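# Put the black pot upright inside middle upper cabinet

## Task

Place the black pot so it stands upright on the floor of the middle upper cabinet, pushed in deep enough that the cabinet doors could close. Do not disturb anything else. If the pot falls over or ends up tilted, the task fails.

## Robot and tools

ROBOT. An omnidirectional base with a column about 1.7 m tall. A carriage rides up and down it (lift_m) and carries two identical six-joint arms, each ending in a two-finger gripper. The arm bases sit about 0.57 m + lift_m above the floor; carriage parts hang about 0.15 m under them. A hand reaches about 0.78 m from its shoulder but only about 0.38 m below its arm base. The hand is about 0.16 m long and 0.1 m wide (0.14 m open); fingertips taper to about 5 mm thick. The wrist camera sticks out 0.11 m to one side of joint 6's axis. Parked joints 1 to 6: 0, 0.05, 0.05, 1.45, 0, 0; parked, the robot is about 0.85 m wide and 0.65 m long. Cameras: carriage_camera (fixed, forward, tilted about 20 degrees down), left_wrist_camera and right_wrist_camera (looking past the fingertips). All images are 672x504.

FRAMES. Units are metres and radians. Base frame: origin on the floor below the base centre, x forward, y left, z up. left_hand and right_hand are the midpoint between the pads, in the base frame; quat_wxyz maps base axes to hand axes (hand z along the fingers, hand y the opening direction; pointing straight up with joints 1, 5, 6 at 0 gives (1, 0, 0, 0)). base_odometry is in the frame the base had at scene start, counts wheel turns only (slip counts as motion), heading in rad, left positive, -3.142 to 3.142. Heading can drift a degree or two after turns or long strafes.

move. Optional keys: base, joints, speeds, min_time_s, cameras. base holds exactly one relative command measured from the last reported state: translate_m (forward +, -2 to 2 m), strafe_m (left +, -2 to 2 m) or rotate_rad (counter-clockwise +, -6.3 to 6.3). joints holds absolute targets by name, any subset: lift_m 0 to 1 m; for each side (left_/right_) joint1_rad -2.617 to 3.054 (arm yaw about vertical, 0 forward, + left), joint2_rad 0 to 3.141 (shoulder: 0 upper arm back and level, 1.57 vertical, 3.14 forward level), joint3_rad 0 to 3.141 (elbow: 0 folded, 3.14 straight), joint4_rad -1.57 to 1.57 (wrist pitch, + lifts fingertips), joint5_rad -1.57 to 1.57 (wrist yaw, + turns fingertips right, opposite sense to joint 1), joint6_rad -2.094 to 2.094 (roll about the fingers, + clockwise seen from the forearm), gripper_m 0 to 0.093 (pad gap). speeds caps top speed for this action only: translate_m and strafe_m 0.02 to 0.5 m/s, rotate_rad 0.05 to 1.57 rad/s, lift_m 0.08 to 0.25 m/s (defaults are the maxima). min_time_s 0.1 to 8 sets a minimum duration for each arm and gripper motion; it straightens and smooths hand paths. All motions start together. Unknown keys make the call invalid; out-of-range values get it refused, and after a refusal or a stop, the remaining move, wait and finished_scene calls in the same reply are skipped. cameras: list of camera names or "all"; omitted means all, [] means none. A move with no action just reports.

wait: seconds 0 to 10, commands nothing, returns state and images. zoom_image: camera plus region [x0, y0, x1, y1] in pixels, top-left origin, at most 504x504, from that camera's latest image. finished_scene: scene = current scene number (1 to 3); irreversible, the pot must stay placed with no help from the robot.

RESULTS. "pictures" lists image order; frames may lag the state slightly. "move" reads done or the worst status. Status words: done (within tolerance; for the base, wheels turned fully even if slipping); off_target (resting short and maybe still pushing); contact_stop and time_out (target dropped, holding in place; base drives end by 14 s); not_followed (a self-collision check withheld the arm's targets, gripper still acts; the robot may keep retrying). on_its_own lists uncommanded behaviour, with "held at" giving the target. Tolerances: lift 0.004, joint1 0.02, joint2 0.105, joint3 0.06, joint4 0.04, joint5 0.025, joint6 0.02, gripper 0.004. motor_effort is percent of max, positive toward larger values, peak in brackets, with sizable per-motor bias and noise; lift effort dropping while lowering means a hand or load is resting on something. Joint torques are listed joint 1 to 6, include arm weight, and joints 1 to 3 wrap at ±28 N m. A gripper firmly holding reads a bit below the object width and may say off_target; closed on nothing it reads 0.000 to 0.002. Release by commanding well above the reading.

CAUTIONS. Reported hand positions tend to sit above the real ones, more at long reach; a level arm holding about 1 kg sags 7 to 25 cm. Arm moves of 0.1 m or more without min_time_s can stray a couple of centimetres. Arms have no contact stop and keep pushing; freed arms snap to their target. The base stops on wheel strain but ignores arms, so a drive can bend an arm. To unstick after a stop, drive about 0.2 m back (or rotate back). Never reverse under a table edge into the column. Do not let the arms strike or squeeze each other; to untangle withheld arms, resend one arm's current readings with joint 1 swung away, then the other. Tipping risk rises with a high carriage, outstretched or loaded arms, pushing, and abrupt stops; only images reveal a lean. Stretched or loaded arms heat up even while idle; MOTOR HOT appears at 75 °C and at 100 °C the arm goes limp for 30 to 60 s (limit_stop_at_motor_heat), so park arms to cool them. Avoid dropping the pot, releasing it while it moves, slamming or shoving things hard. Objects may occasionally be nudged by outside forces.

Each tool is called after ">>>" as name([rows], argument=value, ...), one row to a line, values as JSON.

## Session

>>> move()

Scene clock: 0.00 s.
Joint torques (N m): no reading
base_odometry: x=+0.000 y=+0.000 heading=+0.000
base_status: not commanded
joint_positions: lift_m=+0.300 left_joint1_rad=-0.007 left_joint2_rad=+0.044 left_joint3_rad=+0.027 left_joint4_rad=+1.460 left_joint5_rad=-0.018 left_joint6_rad=+0.017 left_gripper_m=+0.09396 right_joint1_rad=-0.002 right_joint2_rad=+0.059 right_joint3_rad=+0.042 right_joint4_rad=+1.500 right_joint5_rad=+0.048 right_joint6_rad=-0.029 right_gripper_m=+0.09396
joint_status: not commanded
motor_effort: lift_m=+23 drive_wheels=-2
left_hand: x=+0.2562 y=+0.3063 z=+1.2991 quat_wxyz=(+0.998, -0.008, +0.064, +0.006) (m; base frame)
right_hand: x=+0.2467 y=-0.3118 z=+1.3037 quat_wxyz=(+0.999, +0.023, +0.044, -0.017) (m; base frame)
pictures: carriage_camera, left_wrist_camera, right_wrist_camera

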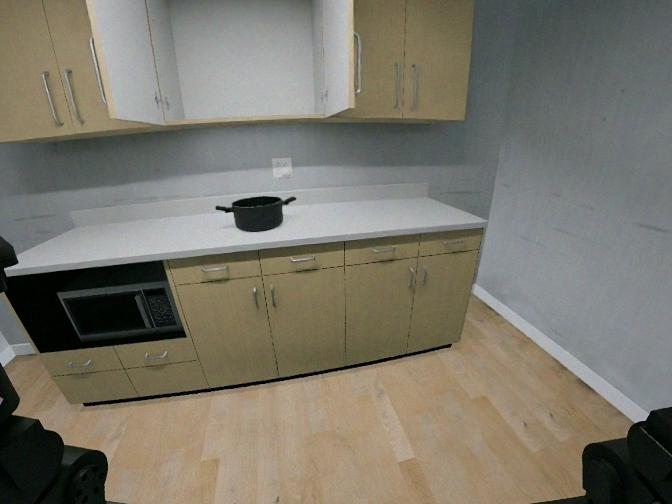

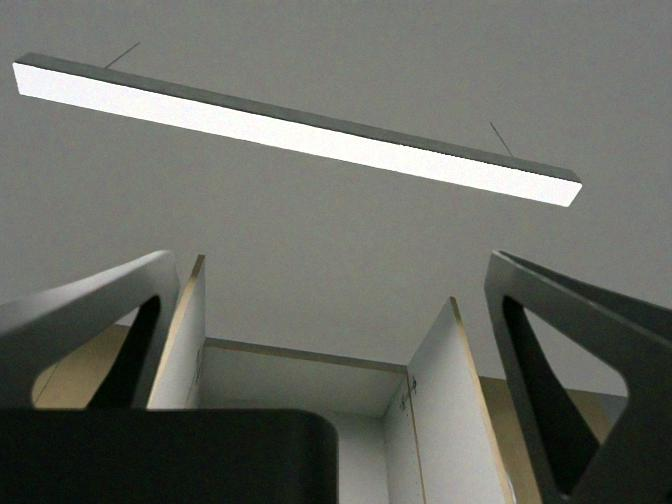

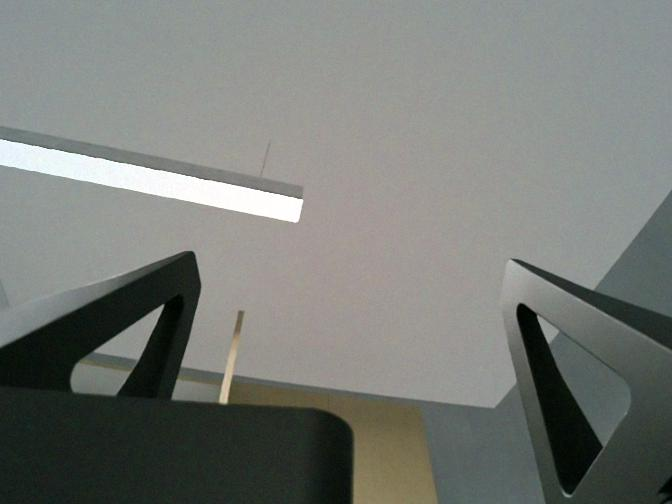

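>>> zoom_image(camera="carriage_camera", region=[200, 170, 320, 260])

>>> zoom_image(camera="carriage_camera", region=[80, 0, 380, 225])

Scaled by 4.200 from the camera's 672x504 image, which has a finer 960x720 frame.

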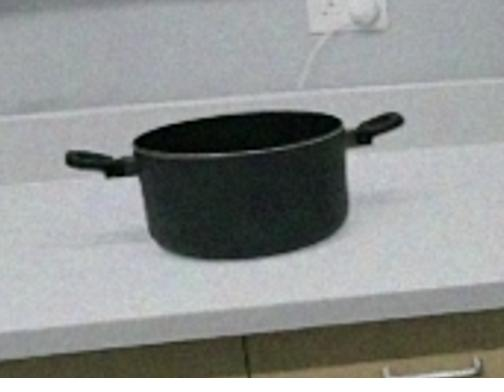

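Scaled by 1.680 from the camera's 672x504 image, which has a finer 960x720 frame.

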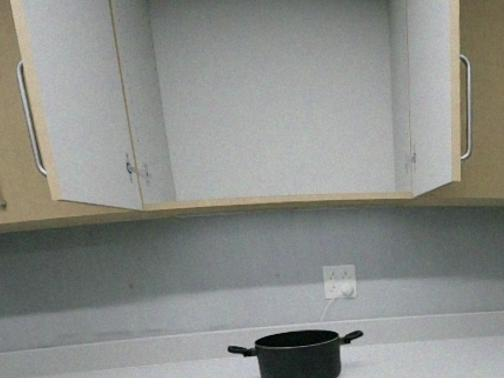

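>>> zoom_image(camera="carriage_camera", region=[40, 180, 300, 300])

>>> zoom_image(camera="carriage_camera", region=[300, 170, 500, 262])

Scaled by 1.938 from the camera's 672x504 image, which has a finer 960x720 frame.

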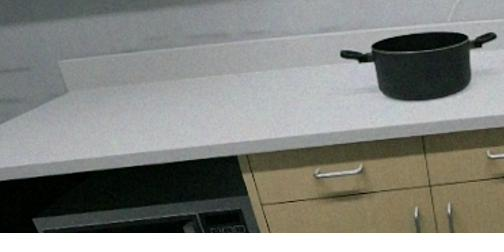

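Scaled by 2.520 from the camera's 672x504 image, which has a finer 960x720 frame.

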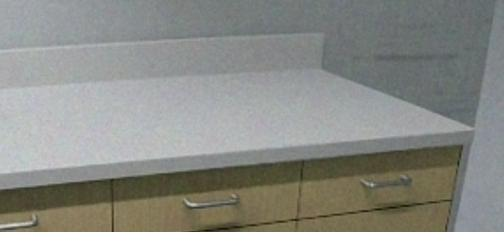

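>>> move(base={"rotate_rad": 0.484}, joints={"lift_m": 0.358}, cameras=["carriage_camera"])

>>> move(base={"strafe_m": -0.27}, cameras=["carriage_camera"])

>>> zoom_image(camera="carriage_camera", region=[276, 150, 396, 240])

Scene clock: 10.33 s.
Joint torques (N m): left_arm=[-0.09 4.55 5.6 -0.17 0.05 0.06] | right_arm=[-0.05 4.57 5.12 -0.35 -0.04 -0.02]
move: done
base_odometry: x=+0.000 y=+0.000 heading=+0.484
base_status: done
joint_positions: lift_m=+0.358 left_joint1_rad=-0.007 left_joint2_rad=+0.044 left_joint3_rad=+0.027 left_joint4_rad=+1.460 left_joint5_rad=-0.018 left_joint6_rad=+0.017 left_gripper_m=+0.09396 right_joint1_rad=-0.002 right_joint2_rad=+0.059 right_joint3_rad=+0.042 right_joint4_rad=+1.501 right_joint5_rad=+0.048 right_joint6_rad=-0.029 right_gripper_m=+0.09396
joint_status: all done
motor_effort: lift_m=+23(28) drive_wheels=+1(10)
left_hand: x=+0.2562 y=+0.3063 z=+1.3570 quat_wxyz=(+0.998, -0.008, +0.064, +0.006) (m; base frame)
right_hand: x=+0.2465 y=-0.3118 z=+1.3616 quat_wxyz=(+0.999, +0.023, +0.044, -0.017) (m; base frame)
pictures: carriage_camera

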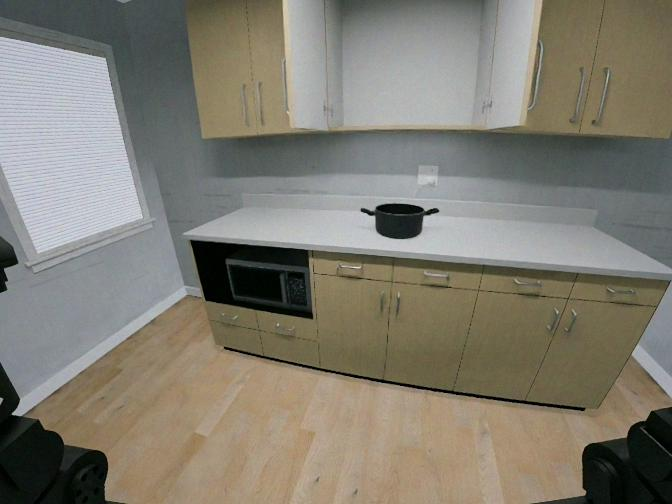

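Scene clock: 12.77 s.
Joint torques (N m): left_arm=[-0.06 4.49 5.67 -0.17 0.04 0.03] | right_arm=[-0.14 4.55 5.18 -0.36 -0.05 0]
move: done
base_odometry: x=+0.126 y=-0.239 heading=+0.485
base_status: done
joint_positions: lift_m=+0.358 left_joint1_rad=-0.006 left_joint2_rad=+0.044 left_joint3_rad=+0.027 left_joint4_rad=+1.460 left_joint5_rad=-0.018 left_joint6_rad=+0.017 left_gripper_m=+0.09396 right_joint1_rad=-0.002 right_joint2_rad=+0.059 right_joint3_rad=+0.042 right_joint4_rad=+1.501 right_joint5_rad=+0.048 right_joint6_rad=-0.029 right_gripper_m=+0.09396
joint_status: not commanded
motor_effort: lift_m=+23(23) drive_wheels=-6(12)
left_hand: x=+0.2562 y=+0.3063 z=+1.3570 quat_wxyz=(+0.998, -0.008, +0.064, +0.006) (m; base frame)
right_hand: x=+0.2465 y=-0.3117 z=+1.3616 quat_wxyz=(+0.999, +0.023, +0.044, -0.016) (m; base frame)
pictures: carriage_camera

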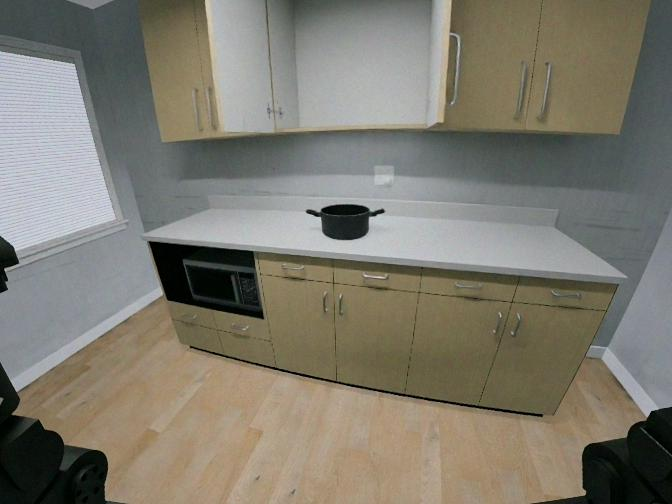

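Scaled by 4.200 from the camera's 672x504 image, which has a finer 960x720 frame.

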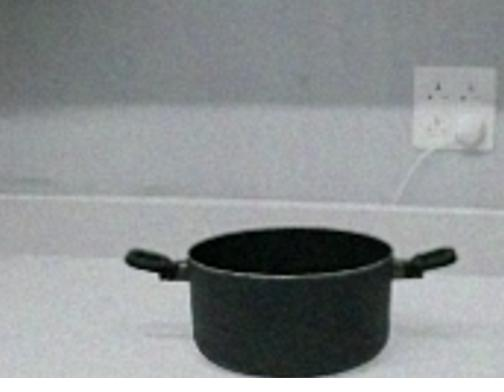

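>>> move(base={"rotate_rad": 0.04}, cameras=[])

>>> move(base={"strafe_m": -0.084}, joints={"left_joint1_rad": -0.197, "left_joint2_rad": 2.41, "left_joint3_rad": 1.408, "left_joint4_rad": 1.003, "left_joint5_rad": 0, "left_joint6_rad": -1.29, "left_gripper_m": 0.093, "right_joint1_rad": 0.197, "right_joint2_rad": 2.41, "right_joint3_rad": 1.408, "right_joint4_rad": 1.003, "right_joint5_rad": 0, "right_joint6_rad": 1.29, "right_gripper_m": 0.093}, min_time_s=2.5, cameras=[])

>>> move(base={"translate_m": 0.4}, speeds={"translate_m": 0.25})

>>> zoom_image(camera="carriage_camera", region=[236, 190, 456, 355])

Scene clock: 17.70 s.
Joint torques (N m): left_arm=[-0.12 4.55 5.55 -0.16 0.04 0.04] | right_arm=[-0.12 4.67 5.16 -0.32 -0.04 -0.03]
move: done
base_odometry: x=+0.126 y=-0.239 heading=+0.524
base_status: done
joint_positions: lift_m=+0.358 left_joint1_rad=-0.006 left_joint2_rad=+0.044 left_joint3_rad=+0.027 left_joint4_rad=+1.460 left_joint5_rad=-0.018 left_joint6_rad=+0.017 left_gripper_m=+0.09396 right_joint1_rad=-0.002 right_joint2_rad=+0.059 right_joint3_rad=+0.042 right_joint4_rad=+1.501 right_joint5_rad=+0.048 right_joint6_rad=-0.029 right_gripper_m=+0.09396
joint_status: not commanded
motor_effort: lift_m=+23(23) drive_wheels=-6(8)
left_hand: x=+0.2562 y=+0.3063 z=+1.3570 quat_wxyz=(+0.998, -0.008, +0.064, +0.006) (m; base frame)
right_hand: x=+0.2464 y=-0.3117 z=+1.3616 quat_wxyz=(+0.999, +0.023, +0.044, -0.016) (m; base frame)
pictures: none
No camera images: "cameras" was empty.

Scene clock: 20.57 s.
Joint torques (N m): left_arm=[-0.55 -15.16 8.03 2.38 0.15 -0.01] | right_arm=[0.25 -13.89 7.57 2.14 -0.18 0.08]
move: done
base_odometry: x=+0.168 y=-0.312 heading=+0.525
base_status: done
joint_positions: lift_m=+0.358 left_joint1_rad=-0.192 left_joint2_rad=+2.406 left_joint3_rad=+1.382 left_joint4_rad=+1.001 left_joint5_rad=-0.012 left_joint6_rad=-1.277 left_gripper_m=+0.09312 right_joint1_rad=+0.192 right_joint2_rad=+2.412 right_joint3_rad=+1.378 right_joint4_rad=+0.995 right_joint5_rad=+0.014 right_joint6_rad=+1.274 right_gripper_m=+0.09312
joint_status: all done
motor_effort: lift_m=+23(23) drive_wheels=+2(12)
left_hand: x=+0.8516 y=+0.1833 z=+1.0394 quat_wxyz=(+0.522, -0.373, +0.610, -0.465) (m; base frame)
right_hand: x=+0.8507 y=-0.1836 z=+1.0321 quat_wxyz=(+0.518, +0.375, +0.615, +0.460) (m; base frame)
pictures: none
No camera images: "cameras" was empty.

Scene clock: 23.53 s.
Joint torques (N m): left_arm=[-0.44 -15.12 8.03 2.38 0.16 -0.03] | right_arm=[0.2 -13.97 7.5 2.15 -0.17 0.08]
move: done
base_odometry: x=+0.514 y=-0.112 heading=+0.524
base_status: done
joint_positions: lift_m=+0.358 left_joint1_rad=-0.193 left_joint2_rad=+2.406 left_joint3_rad=+1.382 left_joint4_rad=+1.001 left_joint5_rad=-0.012 left_joint6_rad=-1.278 left_gripper_m=+0.09312 right_joint1_rad=+0.193 right_joint2_rad=+2.412 right_joint3_rad=+1.378 right_joint4_rad=+0.994 right_joint5_rad=+0.014 right_joint6_rad=+1.276 right_gripper_m=+0.09312
joint_status: not commanded
motor_effort: lift_m=+23(23) drive_wheels=-5(9)
left_hand: x=+0.8515 y=+0.1830 z=+1.0394 quat_wxyz=(+0.521, -0.373, +0.610, -0.466) (m; base frame)
right_hand: x=+0.8507 y=-0.1830 z=+1.0321 quat_wxyz=(+0.518, +0.376, +0.615, +0.461) (m; base frame)
pictures: carriage_camera, left_wrist_camera, right_wrist_camera

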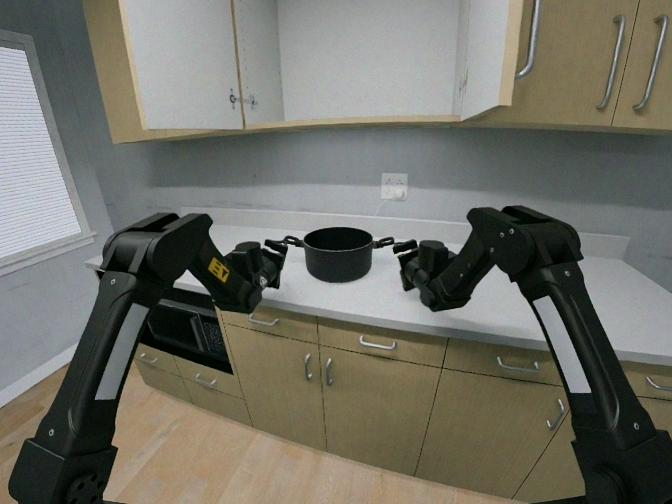

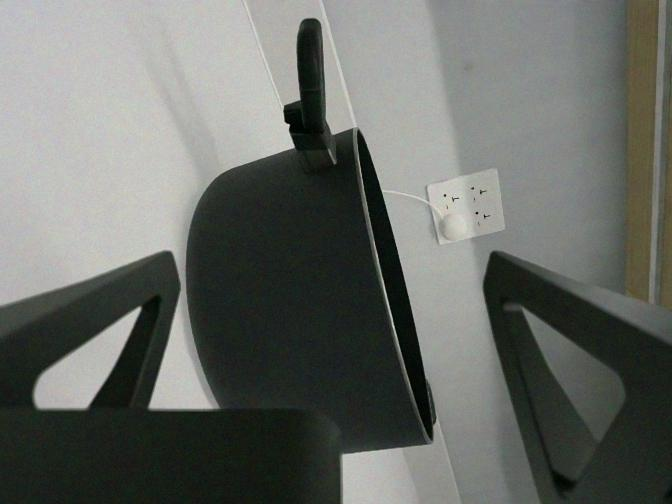

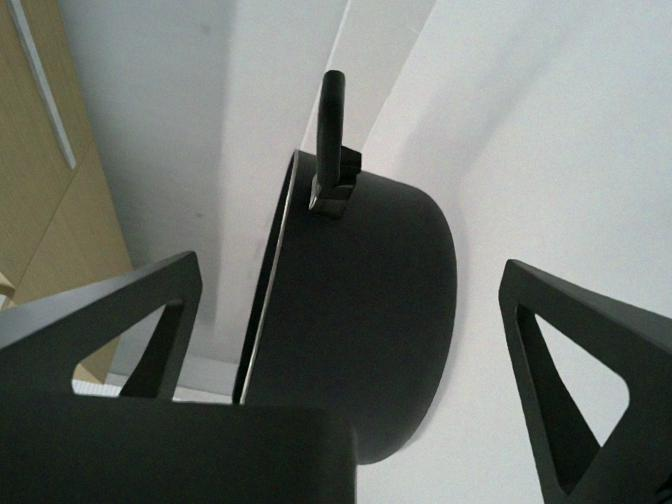

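Scaled by 2.291 from the camera's 672x504 image, which has a finer 960x720 frame.

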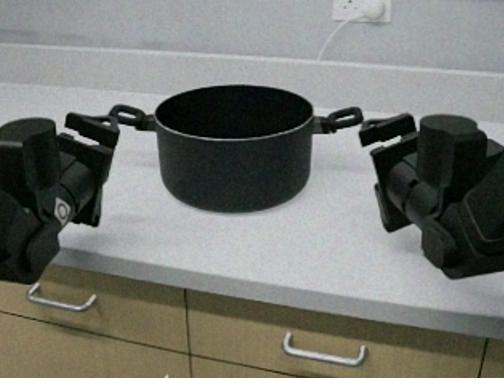

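>>> move(base={"strafe_m": 0.01}, cameras=[])

>>> move(base={"translate_m": 0.132}, speeds={"translate_m": 0.12})

>>> zoom_image(camera="carriage_camera", region=[236, 190, 456, 355])

Scene clock: 27.80 s.
Joint torques (N m): left_arm=[-0.35 -15.21 7.98 2.39 0.13 -0.02] | right_arm=[-0.08 -13.96 7.49 2.14 -0.12 0.07]
move: done
base_odometry: x=+0.510 y=-0.103 heading=+0.524
base_status: done
joint_positions: lift_m=+0.358 left_joint1_rad=-0.194 left_joint2_rad=+2.406 left_joint3_rad=+1.382 left_joint4_rad=+1.001 left_joint5_rad=-0.010 left_joint6_rad=-1.278 left_gripper_m=+0.09312 right_joint1_rad=+0.197 right_joint2_rad=+2.412 right_joint3_rad=+1.378 right_joint4_rad=+0.994 right_joint5_rad=+0.012 right_joint6_rad=+1.276 right_gripper_m=+0.09312
joint_status: not commanded
motor_effort: lift_m=+23(23) drive_wheels=-5(6)
left_hand: x=+0.8512 y=+0.1814 z=+1.0394 quat_wxyz=(+0.521, -0.372, +0.611, -0.467) (m; base frame)
right_hand: x=+0.8501 y=-0.1801 z=+1.0321 quat_wxyz=(+0.516, +0.374, +0.616, +0.463) (m; base frame)
pictures: none
No camera images: "cameras" was empty.

Scene clock: 29.80 s.
Joint torques (N m): left_arm=[-0.25 -15.25 8.05 2.38 0.14 -0.01] | right_arm=[-0.17 -13.91 7.6 2.16 -0.13 0.07]
move: done
base_odometry: x=+0.624 y=-0.037 heading=+0.524
base_status: done
joint_positions: lift_m=+0.358 left_joint1_rad=-0.195 left_joint2_rad=+2.406 left_joint3_rad=+1.382 left_joint4_rad=+1.001 left_joint5_rad=-0.010 left_joint6_rad=-1.279 left_gripper_m=+0.09312 right_joint1_rad=+0.198 right_joint2_rad=+2.412 right_joint3_rad=+1.378 right_joint4_rad=+0.994 right_joint5_rad=+0.011 right_joint6_rad=+1.276 right_gripper_m=+0.09312
joint_status: not commanded
motor_effort: lift_m=+23(23) drive_wheels=-5(10)
left_hand: x=+0.8512 y=+0.1811 z=+1.0394 quat_wxyz=(+0.520, -0.372, +0.611, -0.467) (m; base frame)
right_hand: x=+0.8500 y=-0.1795 z=+1.0320 quat_wxyz=(+0.516, +0.373, +0.617, +0.463) (m; base frame)
pictures: carriage_camera, left_wrist_camera, right_wrist_camera

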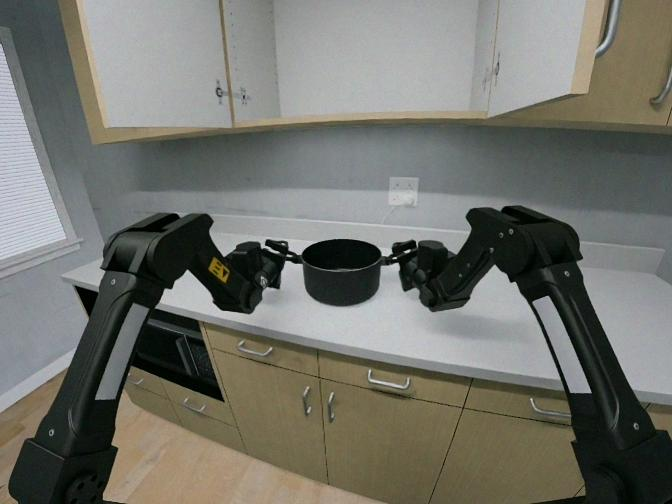

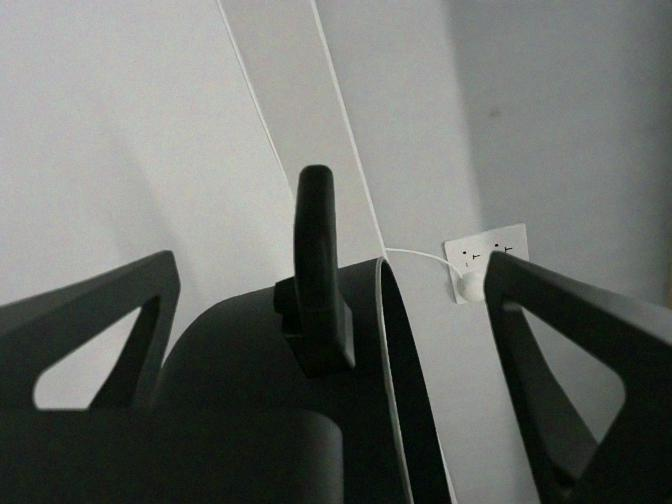

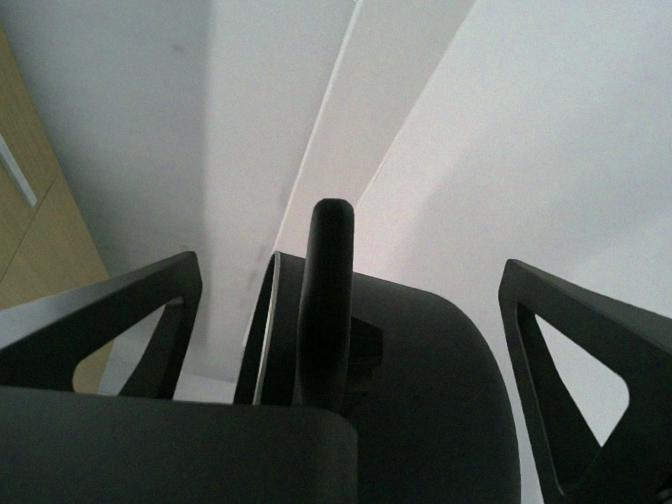

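Scaled by 2.291 from the camera's 672x504 image, which has a finer 960x720 frame.

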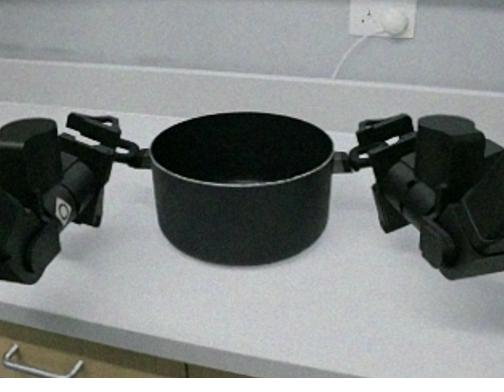

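>>> move(base={"translate_m": 0.03}, speeds={"translate_m": 0.1}, cameras=["left_wrist_camera", "right_wrist_camera"])

Scene clock: 33.57 s.
Joint torques (N m): left_arm=[-0.27 -15.24 7.87 2.4 0.11 -0.02] | right_arm=[-0.27 -13.93 7.61 2.17 -0.13 0.04]
move: done
base_odometry: x=+0.650 y=-0.022 heading=+0.525
base_status: done
joint_positions: lift_m=+0.358 left_joint1_rad=-0.195 left_joint2_rad=+2.406 left_joint3_rad=+1.383 left_joint4_rad=+1.000 left_joint5_rad=-0.010 left_joint6_rad=-1.279 left_gripper_m=+0.09312 right_joint1_rad=+0.198 right_joint2_rad=+2.412 right_joint3_rad=+1.378 right_joint4_rad=+0.992 right_joint5_rad=+0.011 right_joint6_rad=+1.276 right_gripper_m=+0.09312
joint_status: not commanded
motor_effort: lift_m=+23(23) drive_wheels=+0(10)
left_hand: x=+0.8513 y=+0.1811 z=+1.0394 quat_wxyz=(+0.520, -0.372, +0.611, -0.467) (m; base frame)
right_hand: x=+0.8500 y=-0.1797 z=+1.0317 quat_wxyz=(+0.515, +0.374, +0.617, +0.463) (m; base frame)
pictures: left_wrist_camera, right_wrist_camera

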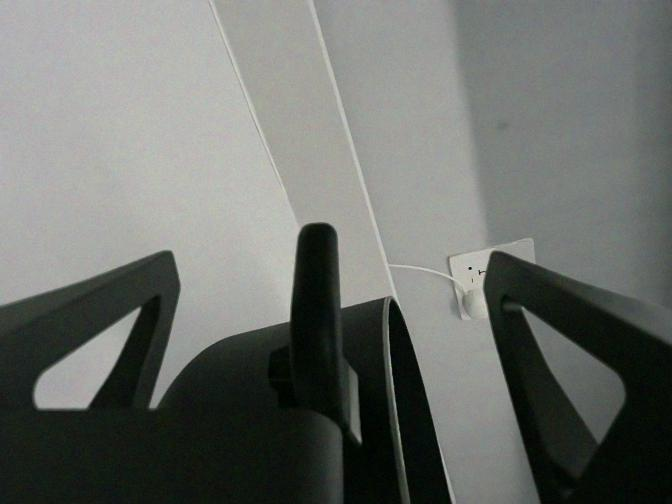

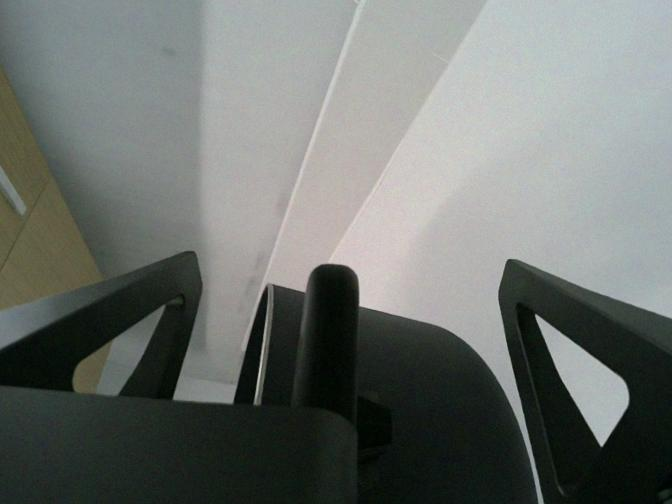

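>>> move(joints={"left_gripper_m": 0.008, "right_gripper_m": 0.008}, min_time_s=1.8, cameras=[])

>>> move(joints={"left_gripper_m": 0.0, "right_gripper_m": 0.0}, min_time_s=0.5, cameras=["carriage_camera"])

Scene clock: 36.33 s.
Joint torques (N m): left_arm=[-0.27 -15.16 7.95 2.58 0.13 0.05] | right_arm=[-0.14 -13.94 7.23 2.06 -0.12 -0.23]
move: done
base_odometry: x=+0.650 y=-0.022 heading=+0.525
base_status: not commanded
joint_positions: lift_m=+0.358 left_joint1_rad=-0.195 left_joint2_rad=+2.406 left_joint3_rad=+1.383 left_joint4_rad=+0.985 left_joint5_rad=-0.010 left_joint6_rad=-1.285 left_gripper_m=+0.01055 right_joint1_rad=+0.198 right_joint2_rad=+2.412 right_joint3_rad=+1.382 right_joint4_rad=+1.002 right_joint5_rad=+0.010 right_joint6_rad=+1.302 right_gripper_m=+0.01051
joint_status: all done
motor_effort: lift_m=+23(23) drive_wheels=+1(5)
left_hand: x=+0.8512 y=+0.1813 z=+1.0358 quat_wxyz=(+0.515, -0.376, +0.614, -0.465) (m; base frame)
right_hand: x=+0.8507 y=-0.1794 z=+1.0354 quat_wxyz=(+0.512, +0.379, +0.609, +0.472) (m; base frame)
pictures: none
No camera images: "cameras" was empty.

Scene clock: 37.13 s.
Joint torques (N m): left_arm=[-0.27 -15.2 7.94 2.58 0.15 0.05] | right_arm=[-0.17 -13.93 7.24 2.05 -0.11 -0.23]
move: off_target
base_odometry: x=+0.650 y=-0.022 heading=+0.525
base_status: not commanded
joint_positions: lift_m=+0.358 left_joint1_rad=-0.195 left_joint2_rad=+2.406 left_joint3_rad=+1.383 left_joint4_rad=+0.985 left_joint5_rad=-0.010 left_joint6_rad=-1.285 left_gripper_m=+0.01055 right_joint1_rad=+0.198 right_joint2_rad=+2.412 right_joint3_rad=+1.382 right_joint4_rad=+1.002 right_joint5_rad=+0.010 right_joint6_rad=+1.302 right_gripper_m=+0.01051
joint_status: left_gripper_m off_target (ended at +0.01054, target +0.00000); right_gripper_m off_target (ended at +0.01051, target +0.00000)
motor_effort: lift_m=+23(23) drive_wheels=+0(2)
left_hand: x=+0.8512 y=+0.1813 z=+1.0358 quat_wxyz=(+0.515, -0.376, +0.614, -0.465) (m; base frame)
right_hand: x=+0.8507 y=-0.1794 z=+1.0354 quat_wxyz=(+0.512, +0.379, +0.609, +0.472) (m; base frame)
pictures: carriage_camera

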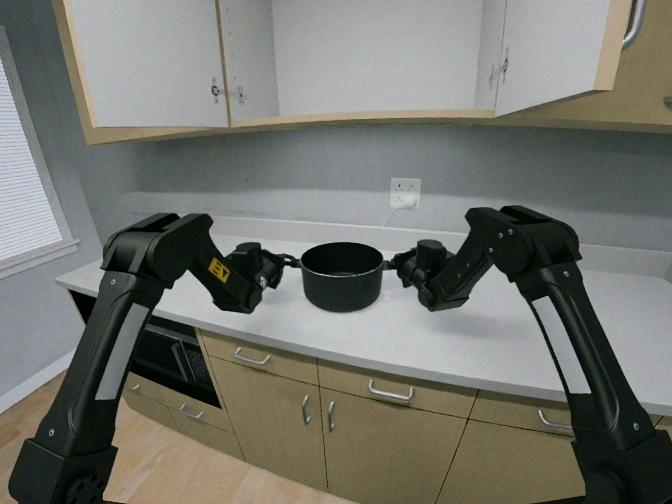

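>>> move(joints={"lift_m": 0.408, "left_joint4_rad": 1.06, "right_joint4_rad": 1.06}, speeds={"lift_m": 0.08}, min_time_s=0.8, cameras=[])

>>> move(joints={"lift_m": 0.458, "left_joint4_rad": 1.2, "right_joint4_rad": 1.2}, speeds={"lift_m": 0.1}, min_time_s=1.0, cameras=["carriage_camera"])

Scene clock: 40.00 s.
Joint torques (N m): left_arm=[-0.31 -19.18 7.76 3.98 0.1 0.18] | right_arm=[-0.12 -17.4 7.13 3.48 -0.07 -0.4]
move: off_target
base_odometry: x=+0.650 y=-0.022 heading=+0.525
base_status: not commanded
joint_positions: lift_m=+0.408 left_joint1_rad=-0.195 left_joint2_rad=+2.445 left_joint3_rad=+1.383 left_joint4_rad=+0.918 left_joint5_rad=-0.008 left_joint6_rad=-1.297 left_gripper_m=+0.01053 right_joint1_rad=+0.198 right_joint2_rad=+2.445 right_joint3_rad=+1.382 right_joint4_rad=+0.931 right_joint5_rad=+0.006 right_joint6_rad=+1.317 right_gripper_m=+0.01050
joint_status: left_joint4_rad off_target (ended at +0.918, target +1.060); right_joint4_rad off_target (ended at +0.931, target +1.060); the others done
motor_effort: lift_m=+25(28) drive_wheels=+1(6)
left_hand: x=+0.8485 y=+0.1813 z=+1.0448 quat_wxyz=(+0.483, -0.398, +0.643, -0.442) (m; base frame)
right_hand: x=+0.8483 y=-0.1793 z=+1.0473 quat_wxyz=(+0.480, +0.401, +0.636, +0.451) (m; base frame)
pictures: none
No camera images: "cameras" was empty.

Scene clock: 41.30 s.
Joint torques (N m): left_arm=[-0.31 -20.34 7.75 4.45 0.11 0.21] | right_arm=[-0.23 -18.41 7.08 3.98 -0.09 -0.36]
move: off_target
base_odometry: x=+0.650 y=-0.022 heading=+0.525
base_status: not commanded
joint_positions: lift_m=+0.458 left_joint1_rad=-0.195 left_joint2_rad=+2.456 left_joint3_rad=+1.383 left_joint4_rad=+1.014 left_joint5_rad=-0.007 left_joint6_rad=-1.300 left_gripper_m=+0.01051 right_joint1_rad=+0.198 right_joint2_rad=+2.455 right_joint3_rad=+1.382 right_joint4_rad=+1.023 right_joint5_rad=+0.006 right_joint6_rad=+1.313 right_gripper_m=+0.01048
joint_status: left_joint4_rad off_target (ended at +1.014, target +1.200); right_joint4_rad off_target (ended at +1.023, target +1.200); the others done
motor_effort: lift_m=+24(29) drive_wheels=+0(6)
left_hand: x=+0.8504 y=+0.1808 z=+1.1117 quat_wxyz=(+0.505, -0.384, +0.618, -0.464) (m; base frame)
right_hand: x=+0.8499 y=-0.1788 z=+1.1136 quat_wxyz=(+0.503, +0.385, +0.614, +0.471) (m; base frame)
pictures: carriage_camera

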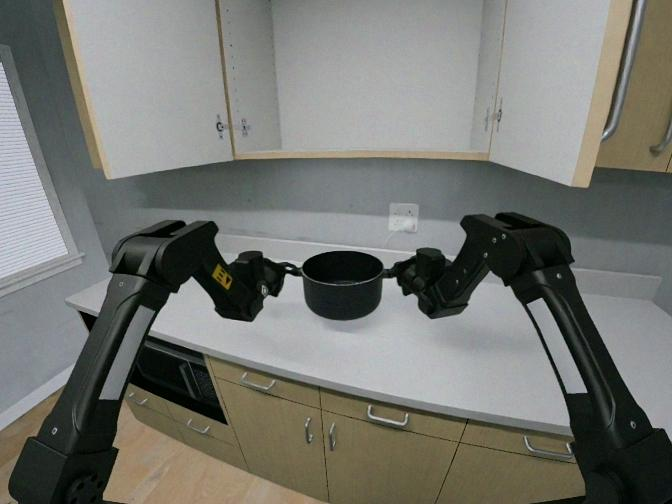

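>>> move(base={"translate_m": -0.55}, speeds={"translate_m": 0.3}, cameras=[])

>>> move(base={"rotate_rad": -0.24}, joints={"lift_m": 0.75}, speeds={"rotate_rad": 0.4, "lift_m": 0.22}, cameras=[])

>>> move(base={"strafe_m": 0.33}, joints={"lift_m": 0.95}, speeds={"strafe_m": 0.25, "lift_m": 0.2}, cameras=["carriage_camera"])

>>> zoom_image(camera="carriage_camera", region=[140, 130, 540, 380])

Scene clock: 45.63 s.
Joint torques (N m): left_arm=[-0.36 -20.36 7.86 4.42 0.1 0.23] | right_arm=[-0.21 -18.43 7.12 3.96 -0.04 -0.34]
move: done
base_odometry: x=+0.174 y=-0.297 heading=+0.525
base_status: done
joint_positions: lift_m=+0.458 left_joint1_rad=-0.195 left_joint2_rad=+2.456 left_joint3_rad=+1.383 left_joint4_rad=+1.020 left_joint5_rad=-0.007 left_joint6_rad=-1.300 left_gripper_m=+0.01050 right_joint1_rad=+0.198 right_joint2_rad=+2.455 right_joint3_rad=+1.382 right_joint4_rad=+1.028 right_joint5_rad=+0.004 right_joint6_rad=+1.312 right_gripper_m=+0.01048
joint_status: not commanded
motor_effort: lift_m=+24(24) drive_wheels=-3(13)
left_hand: x=+0.8505 y=+0.1808 z=+1.1131 quat_wxyz=(+0.507, -0.383, +0.616, -0.466) (m; base frame)
right_hand: x=+0.8499 y=-0.1786 z=+1.1148 quat_wxyz=(+0.504, +0.384, +0.613, +0.472) (m; base frame)
pictures: none
No camera images: "cameras" was empty.

Scene clock: 47.60 s.
Joint torques (N m): left_arm=[0.02 -21.38 8.36 4.18 0.11 0.22] | right_arm=[0.16 -19.9 6.99 3.78 0.05 -0.34]
move: done
base_odometry: x=+0.173 y=-0.297 heading=+0.285
base_status: done
joint_positions: lift_m=+0.750 left_joint1_rad=-0.197 left_joint2_rad=+2.466 left_joint3_rad=+1.375 left_joint4_rad=+1.038 left_joint5_rad=-0.009 left_joint6_rad=-1.300 left_gripper_m=+0.01050 right_joint1_rad=+0.192 right_joint2_rad=+2.470 right_joint3_rad=+1.382 right_joint4_rad=+1.042 right_joint5_rad=-0.005 right_joint6_rad=+1.310 right_gripper_m=+0.01048
joint_status: all done
motor_effort: lift_m=+25(30) drive_wheels=-7(11)
left_hand: x=+0.8485 y=+0.1800 z=+1.3996 quat_wxyz=(+0.506, -0.383, +0.617, -0.466) (m; base frame)
right_hand: x=+0.8499 y=-0.1804 z=+1.4013 quat_wxyz=(+0.504, +0.382, +0.614, +0.473) (m; base frame)
pictures: none
No camera images: "cameras" was empty.

Scene clock: 50.20 s.
Joint torques (N m): left_arm=[-0.18 -21.65 8.39 4.2 0.13 0.21] | right_arm=[0.17 -20.08 7.42 3.78 0.02 -0.31]
move: done
base_odometry: x=+0.081 y=+0.020 heading=+0.284
base_status: done
joint_positions: lift_m=+0.950 left_joint1_rad=-0.196 left_joint2_rad=+2.470 left_joint3_rad=+1.375 left_joint4_rad=+1.037 left_joint5_rad=-0.010 left_joint6_rad=-1.300 left_gripper_m=+0.01050 right_joint1_rad=+0.194 right_joint2_rad=+2.470 right_joint3_rad=+1.377 right_joint4_rad=+1.043 right_joint5_rad=-0.002 right_joint6_rad=+1.310 right_gripper_m=+0.01048
joint_status: all done
motor_effort: lift_m=+24(30) drive_wheels=-6(13)
left_hand: x=+0.8485 y=+0.1807 z=+1.5976 quat_wxyz=(+0.506, -0.384, +0.617, -0.464) (m; base frame)
right_hand: x=+0.8488 y=-0.1799 z=+1.5993 quat_wxyz=(+0.503, +0.383, +0.615, +0.471) (m; base frame)
pictures: carriage_camera

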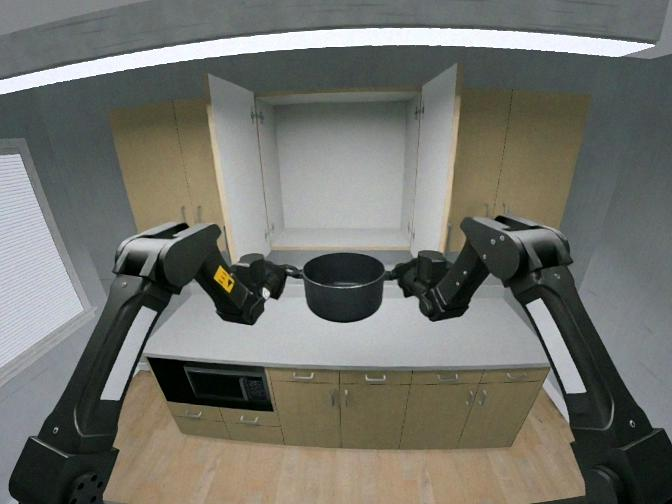

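Scaled by 1.260 from the camera's 672x504 image, which has a finer 960x720 frame.

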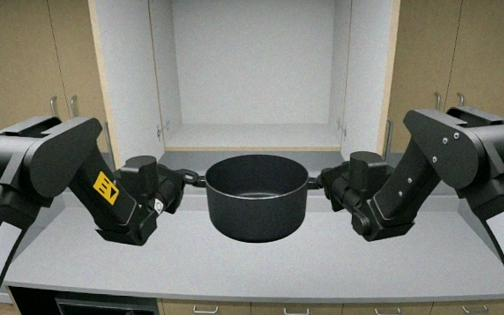

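>>> move(base={"translate_m": 0.5}, speeds={"translate_m": 0.25}, cameras=["carriage_camera"])

>>> zoom_image(camera="carriage_camera", region=[140, 130, 540, 380])

Scene clock: 55.93 s.
Joint torques (N m): left_arm=[-0.08 -21.67 8.43 4.23 0.14 0.21] | right_arm=[0.05 -19.88 7.34 3.81 0.04 -0.3]
move: done
base_odometry: x=+0.561 y=+0.160 heading=+0.285
base_status: done
joint_positions: lift_m=+0.950 left_joint1_rad=-0.196 left_joint2_rad=+2.470 left_joint3_rad=+1.375 left_joint4_rad=+1.036 left_joint5_rad=-0.010 left_joint6_rad=-1.300 left_gripper_m=+0.01050 right_joint1_rad=+0.194 right_joint2_rad=+2.470 right_joint3_rad=+1.377 right_joint4_rad=+1.042 right_joint5_rad=-0.002 right_joint6_rad=+1.310 right_gripper_m=+0.01048
joint_status: not commanded
motor_effort: lift_m=+24(24) drive_wheels=+1(12)
left_hand: x=+0.8485 y=+0.1807 z=+1.5973 quat_wxyz=(+0.505, -0.384, +0.618, -0.464) (m; base frame)
right_hand: x=+0.8488 y=-0.1799 z=+1.5990 quat_wxyz=(+0.502, +0.383, +0.616, +0.471) (m; base frame)
pictures: carriage_camera

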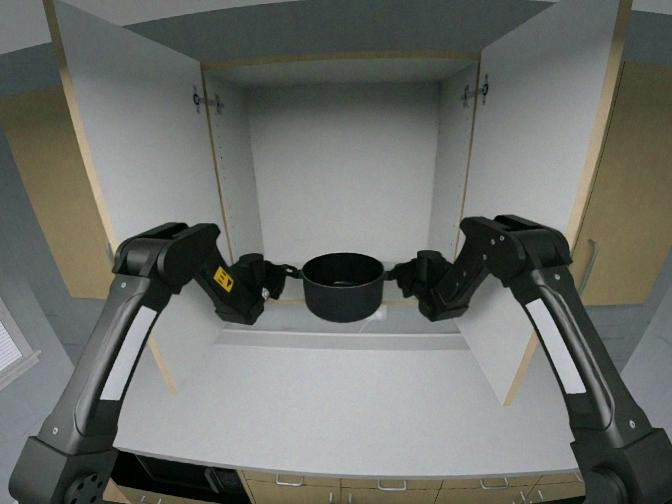

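Scaled by 1.260 from the camera's 672x504 image, which has a finer 960x720 frame.

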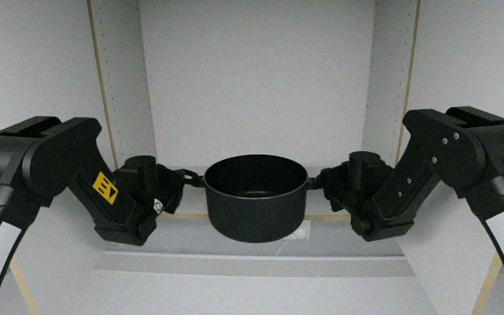

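>>> move(base={"translate_m": 0.27}, speeds={"translate_m": 0.15}, cameras=["carriage_camera"])

>>> zoom_image(camera="carriage_camera", region=[140, 180, 540, 430])

Scene clock: 60.77 s.
Joint torques (N m): left_arm=[-0.18 -21.94 8.51 4.25 0.11 0.24] | right_arm=[0.12 -20.26 7.19 3.87 0 -0.27]
move: contact_stop
base_odometry: x=+0.802 y=+0.231 heading=+0.278
base_status: translate_m contact_stop (by the wheels' count: +0.252 of +0.270)
joint_positions: lift_m=+0.950 left_joint1_rad=-0.196 left_joint2_rad=+2.472 left_joint3_rad=+1.374 left_joint4_rad=+1.033 left_joint5_rad=-0.008 left_joint6_rad=-1.303 left_gripper_m=+0.01048 right_joint1_rad=+0.195 right_joint2_rad=+2.471 right_joint3_rad=+1.380 right_joint4_rad=+1.035 right_joint5_rad=+0.000 right_joint6_rad=+1.306 right_gripper_m=+0.01047
joint_status: not commanded
motor_effort: lift_m=+23(26) drive_wheels=+16(82)
left_hand: x=+0.8482 y=+0.1809 z=+1.5948 quat_wxyz=(+0.503, -0.386, +0.619, -0.464) (m; base frame)
right_hand: x=+0.8491 y=-0.1796 z=+1.5979 quat_wxyz=(+0.502, +0.383, +0.618, +0.469) (m; base frame)
pictures: carriage_camera

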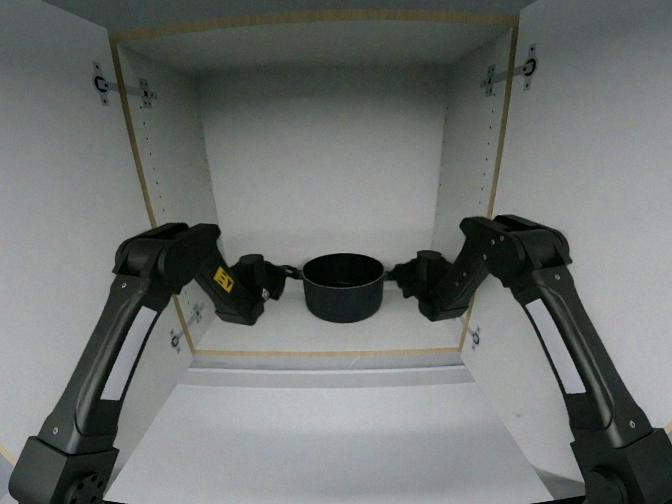

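Scaled by 1.260 from the camera's 672x504 image, which has a finer 960x720 frame.

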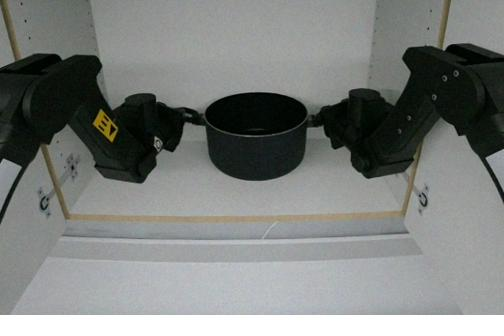

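>>> move(joints={"lift_m": 0.882}, speeds={"lift_m": 0.12}, cameras=[])

>>> move(joints={"lift_m": 0.858}, speeds={"lift_m": 0.08}, cameras=["carriage_camera"])

Scene clock: 64.50 s.
Joint torques (N m): left_arm=[-0.21 -21.52 7.99 3.35 0.11 0.34] | right_arm=[0.01 -19.56 7.21 3 0.04 -0.23]
move: done
base_odometry: x=+0.803 y=+0.231 heading=+0.279
base_status: not commanded
joint_positions: lift_m=+0.882 left_joint1_rad=-0.196 left_joint2_rad=+2.467 left_joint3_rad=+1.380 left_joint4_rad=+1.109 left_joint5_rad=-0.007 left_joint6_rad=-1.308 left_gripper_m=+0.01046 right_joint1_rad=+0.195 right_joint2_rad=+2.467 right_joint3_rad=+1.380 right_joint4_rad=+1.114 right_joint5_rad=-0.004 right_joint6_rad=+1.301 right_gripper_m=+0.01046
joint_status: all done
on_its_own: left_joint4_rad moved +0.076 toward your old target +1.200; right_joint4_rad moved +0.078 toward your old target +1.200
motor_effort: lift_m=+20(20) drive_wheels=-3(17)
left_hand: x=+0.8499 y=+0.1805 z=+1.5513 quat_wxyz=(+0.524, -0.372, +0.592, -0.486) (m; base frame)
right_hand: x=+0.8494 y=-0.1789 z=+1.5527 quat_wxyz=(+0.524, +0.365, +0.594, +0.488) (m; base frame)
pictures: none
No camera images: "cameras" was empty.

Scene clock: 65.17 s.
Joint torques (N m): left_arm=[-0.21 -19 7.46 2.79 0.11 0.32] | right_arm=[0.03 -16.68 7.32 2.56 0.06 -0.23]
move: done
base_odometry: x=+0.803 y=+0.231 heading=+0.279
base_status: not commanded
joint_positions: lift_m=+0.858 left_joint1_rad=-0.196 left_joint2_rad=+2.443 left_joint3_rad=+1.387 left_joint4_rad=+1.158 left_joint5_rad=-0.007 left_joint6_rad=-1.310 left_gripper_m=+0.01046 right_joint1_rad=+0.195 right_joint2_rad=+2.438 right_joint3_rad=+1.380 right_joint4_rad=+1.150 right_joint5_rad=-0.005 right_joint6_rad=+1.302 right_gripper_m=+0.01046
joint_status: all done
on_its_own: left_joint4_rad moved +0.049 toward your old target +1.200
motor_effort: lift_m=+20(20) drive_wheels=-1(4)
left_hand: x=+0.8503 y=+0.1804 z=+1.5569 quat_wxyz=(+0.543, -0.357, +0.568, -0.505) (m; base frame)
right_hand: x=+0.8490 y=-0.1789 z=+1.5552 quat_wxyz=(+0.540, +0.353, +0.574, +0.504) (m; base frame)
pictures: carriage_camera

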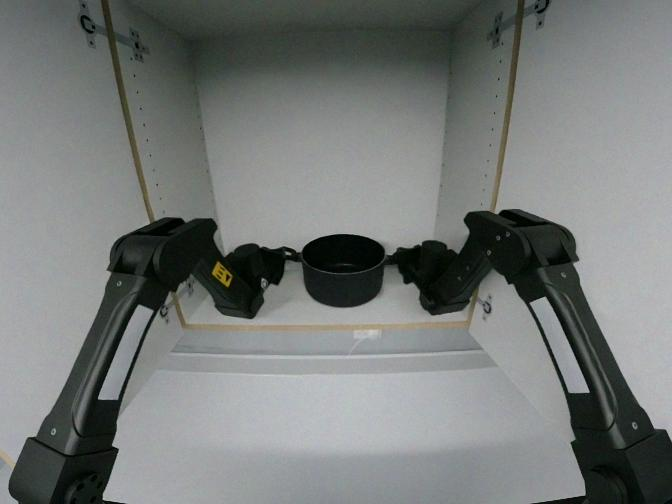

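>>> move(joints={"lift_m": 0.875, "left_joint4_rad": 1.003, "right_joint4_rad": 1.003}, speeds={"lift_m": 0.08}, min_time_s=0.8, cameras=["carriage_camera"])

>>> zoom_image(camera="carriage_camera", region=[160, 200, 510, 400])

Scene clock: 67.47 s.
Joint torques (N m): left_arm=[-0.2 -18.93 7.21 1.97 0.1 0.3] | right_arm=[0.05 -16.55 7.04 1.6 0.02 -0.22]
move: done
base_odometry: x=+0.803 y=+0.231 heading=+0.279
base_status: not commanded
joint_positions: lift_m=+0.875 left_joint1_rad=-0.196 left_joint2_rad=+2.442 left_joint3_rad=+1.390 left_joint4_rad=+1.038 left_joint5_rad=-0.007 left_joint6_rad=-1.307 left_gripper_m=+0.01046 right_joint1_rad=+0.195 right_joint2_rad=+2.438 right_joint3_rad=+1.384 right_joint4_rad=+1.042 right_joint5_rad=-0.001 right_joint6_rad=+1.301 right_gripper_m=+0.01046
joint_status: all done
motor_effort: lift_m=+24(27) drive_wheels=-3(4)
left_hand: x=+0.8522 y=+0.1800 z=+1.5461 quat_wxyz=(+0.515, -0.378, +0.603, -0.478) (m; base frame)
right_hand: x=+0.8509 y=-0.1792 z=+1.5469 quat_wxyz=(+0.515, +0.373, +0.606, +0.478) (m; base frame)
pictures: carriage_camera

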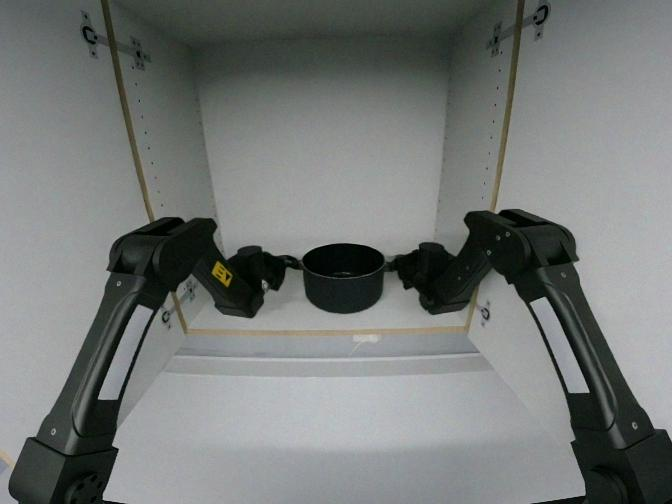

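Scaled by 1.440 from the camera's 672x504 image, which has a finer 960x720 frame.

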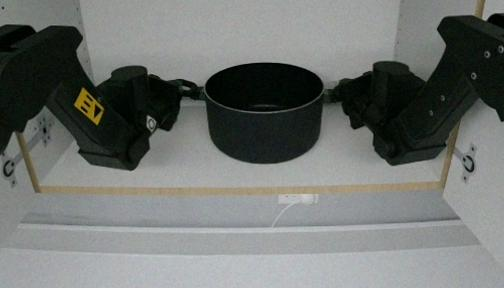

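>>> move(joints={"lift_m": 0.868, "left_gripper_m": 0.093, "right_gripper_m": 0.093}, speeds={"lift_m": 0.08}, min_time_s=1.6)

Scene clock: 71.67 s.
Joint torques (N m): left_arm=[-0.2 -18.25 6.97 2.31 0.12 0.26] | right_arm=[0.02 -16.27 6.71 2.09 0.01 -0.22]
move: done
base_odometry: x=+0.803 y=+0.231 heading=+0.279
base_status: not commanded
joint_positions: lift_m=+0.868 left_joint1_rad=-0.196 left_joint2_rad=+2.435 left_joint3_rad=+1.394 left_joint4_rad=+1.008 left_joint5_rad=-0.007 left_joint6_rad=-1.302 left_gripper_m=+0.09290 right_joint1_rad=+0.195 right_joint2_rad=+2.434 right_joint3_rad=+1.389 right_joint4_rad=+1.000 right_joint5_rad=-0.001 right_joint6_rad=+1.301 right_gripper_m=+0.09290
joint_status: all done
motor_effort: lift_m=+20(20) drive_wheels=-1(4)
left_hand: x=+0.8527 y=+0.1799 z=+1.5380 quat_wxyz=(+0.511, -0.380, +0.610, -0.471) (m; base frame)
right_hand: x=+0.8516 y=-0.1790 z=+1.5350 quat_wxyz=(+0.506, +0.379, +0.615, +0.471) (m; base frame)
pictures: carriage_camera, left_wrist_camera, right_wrist_camera

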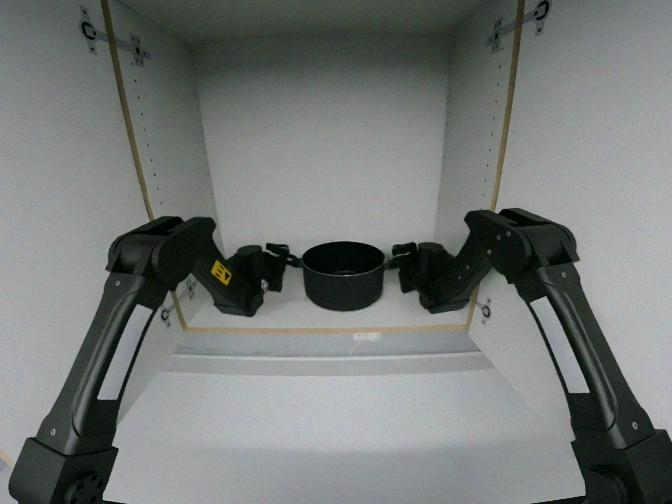

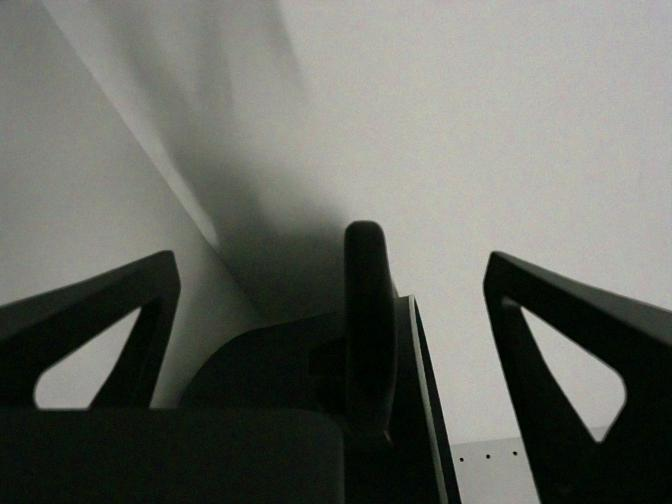

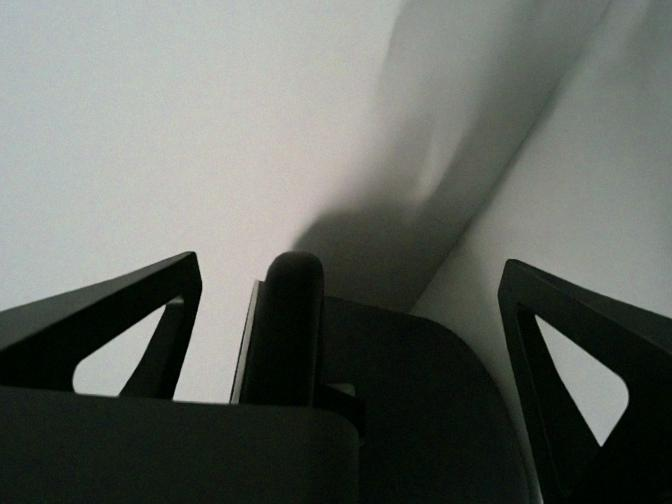

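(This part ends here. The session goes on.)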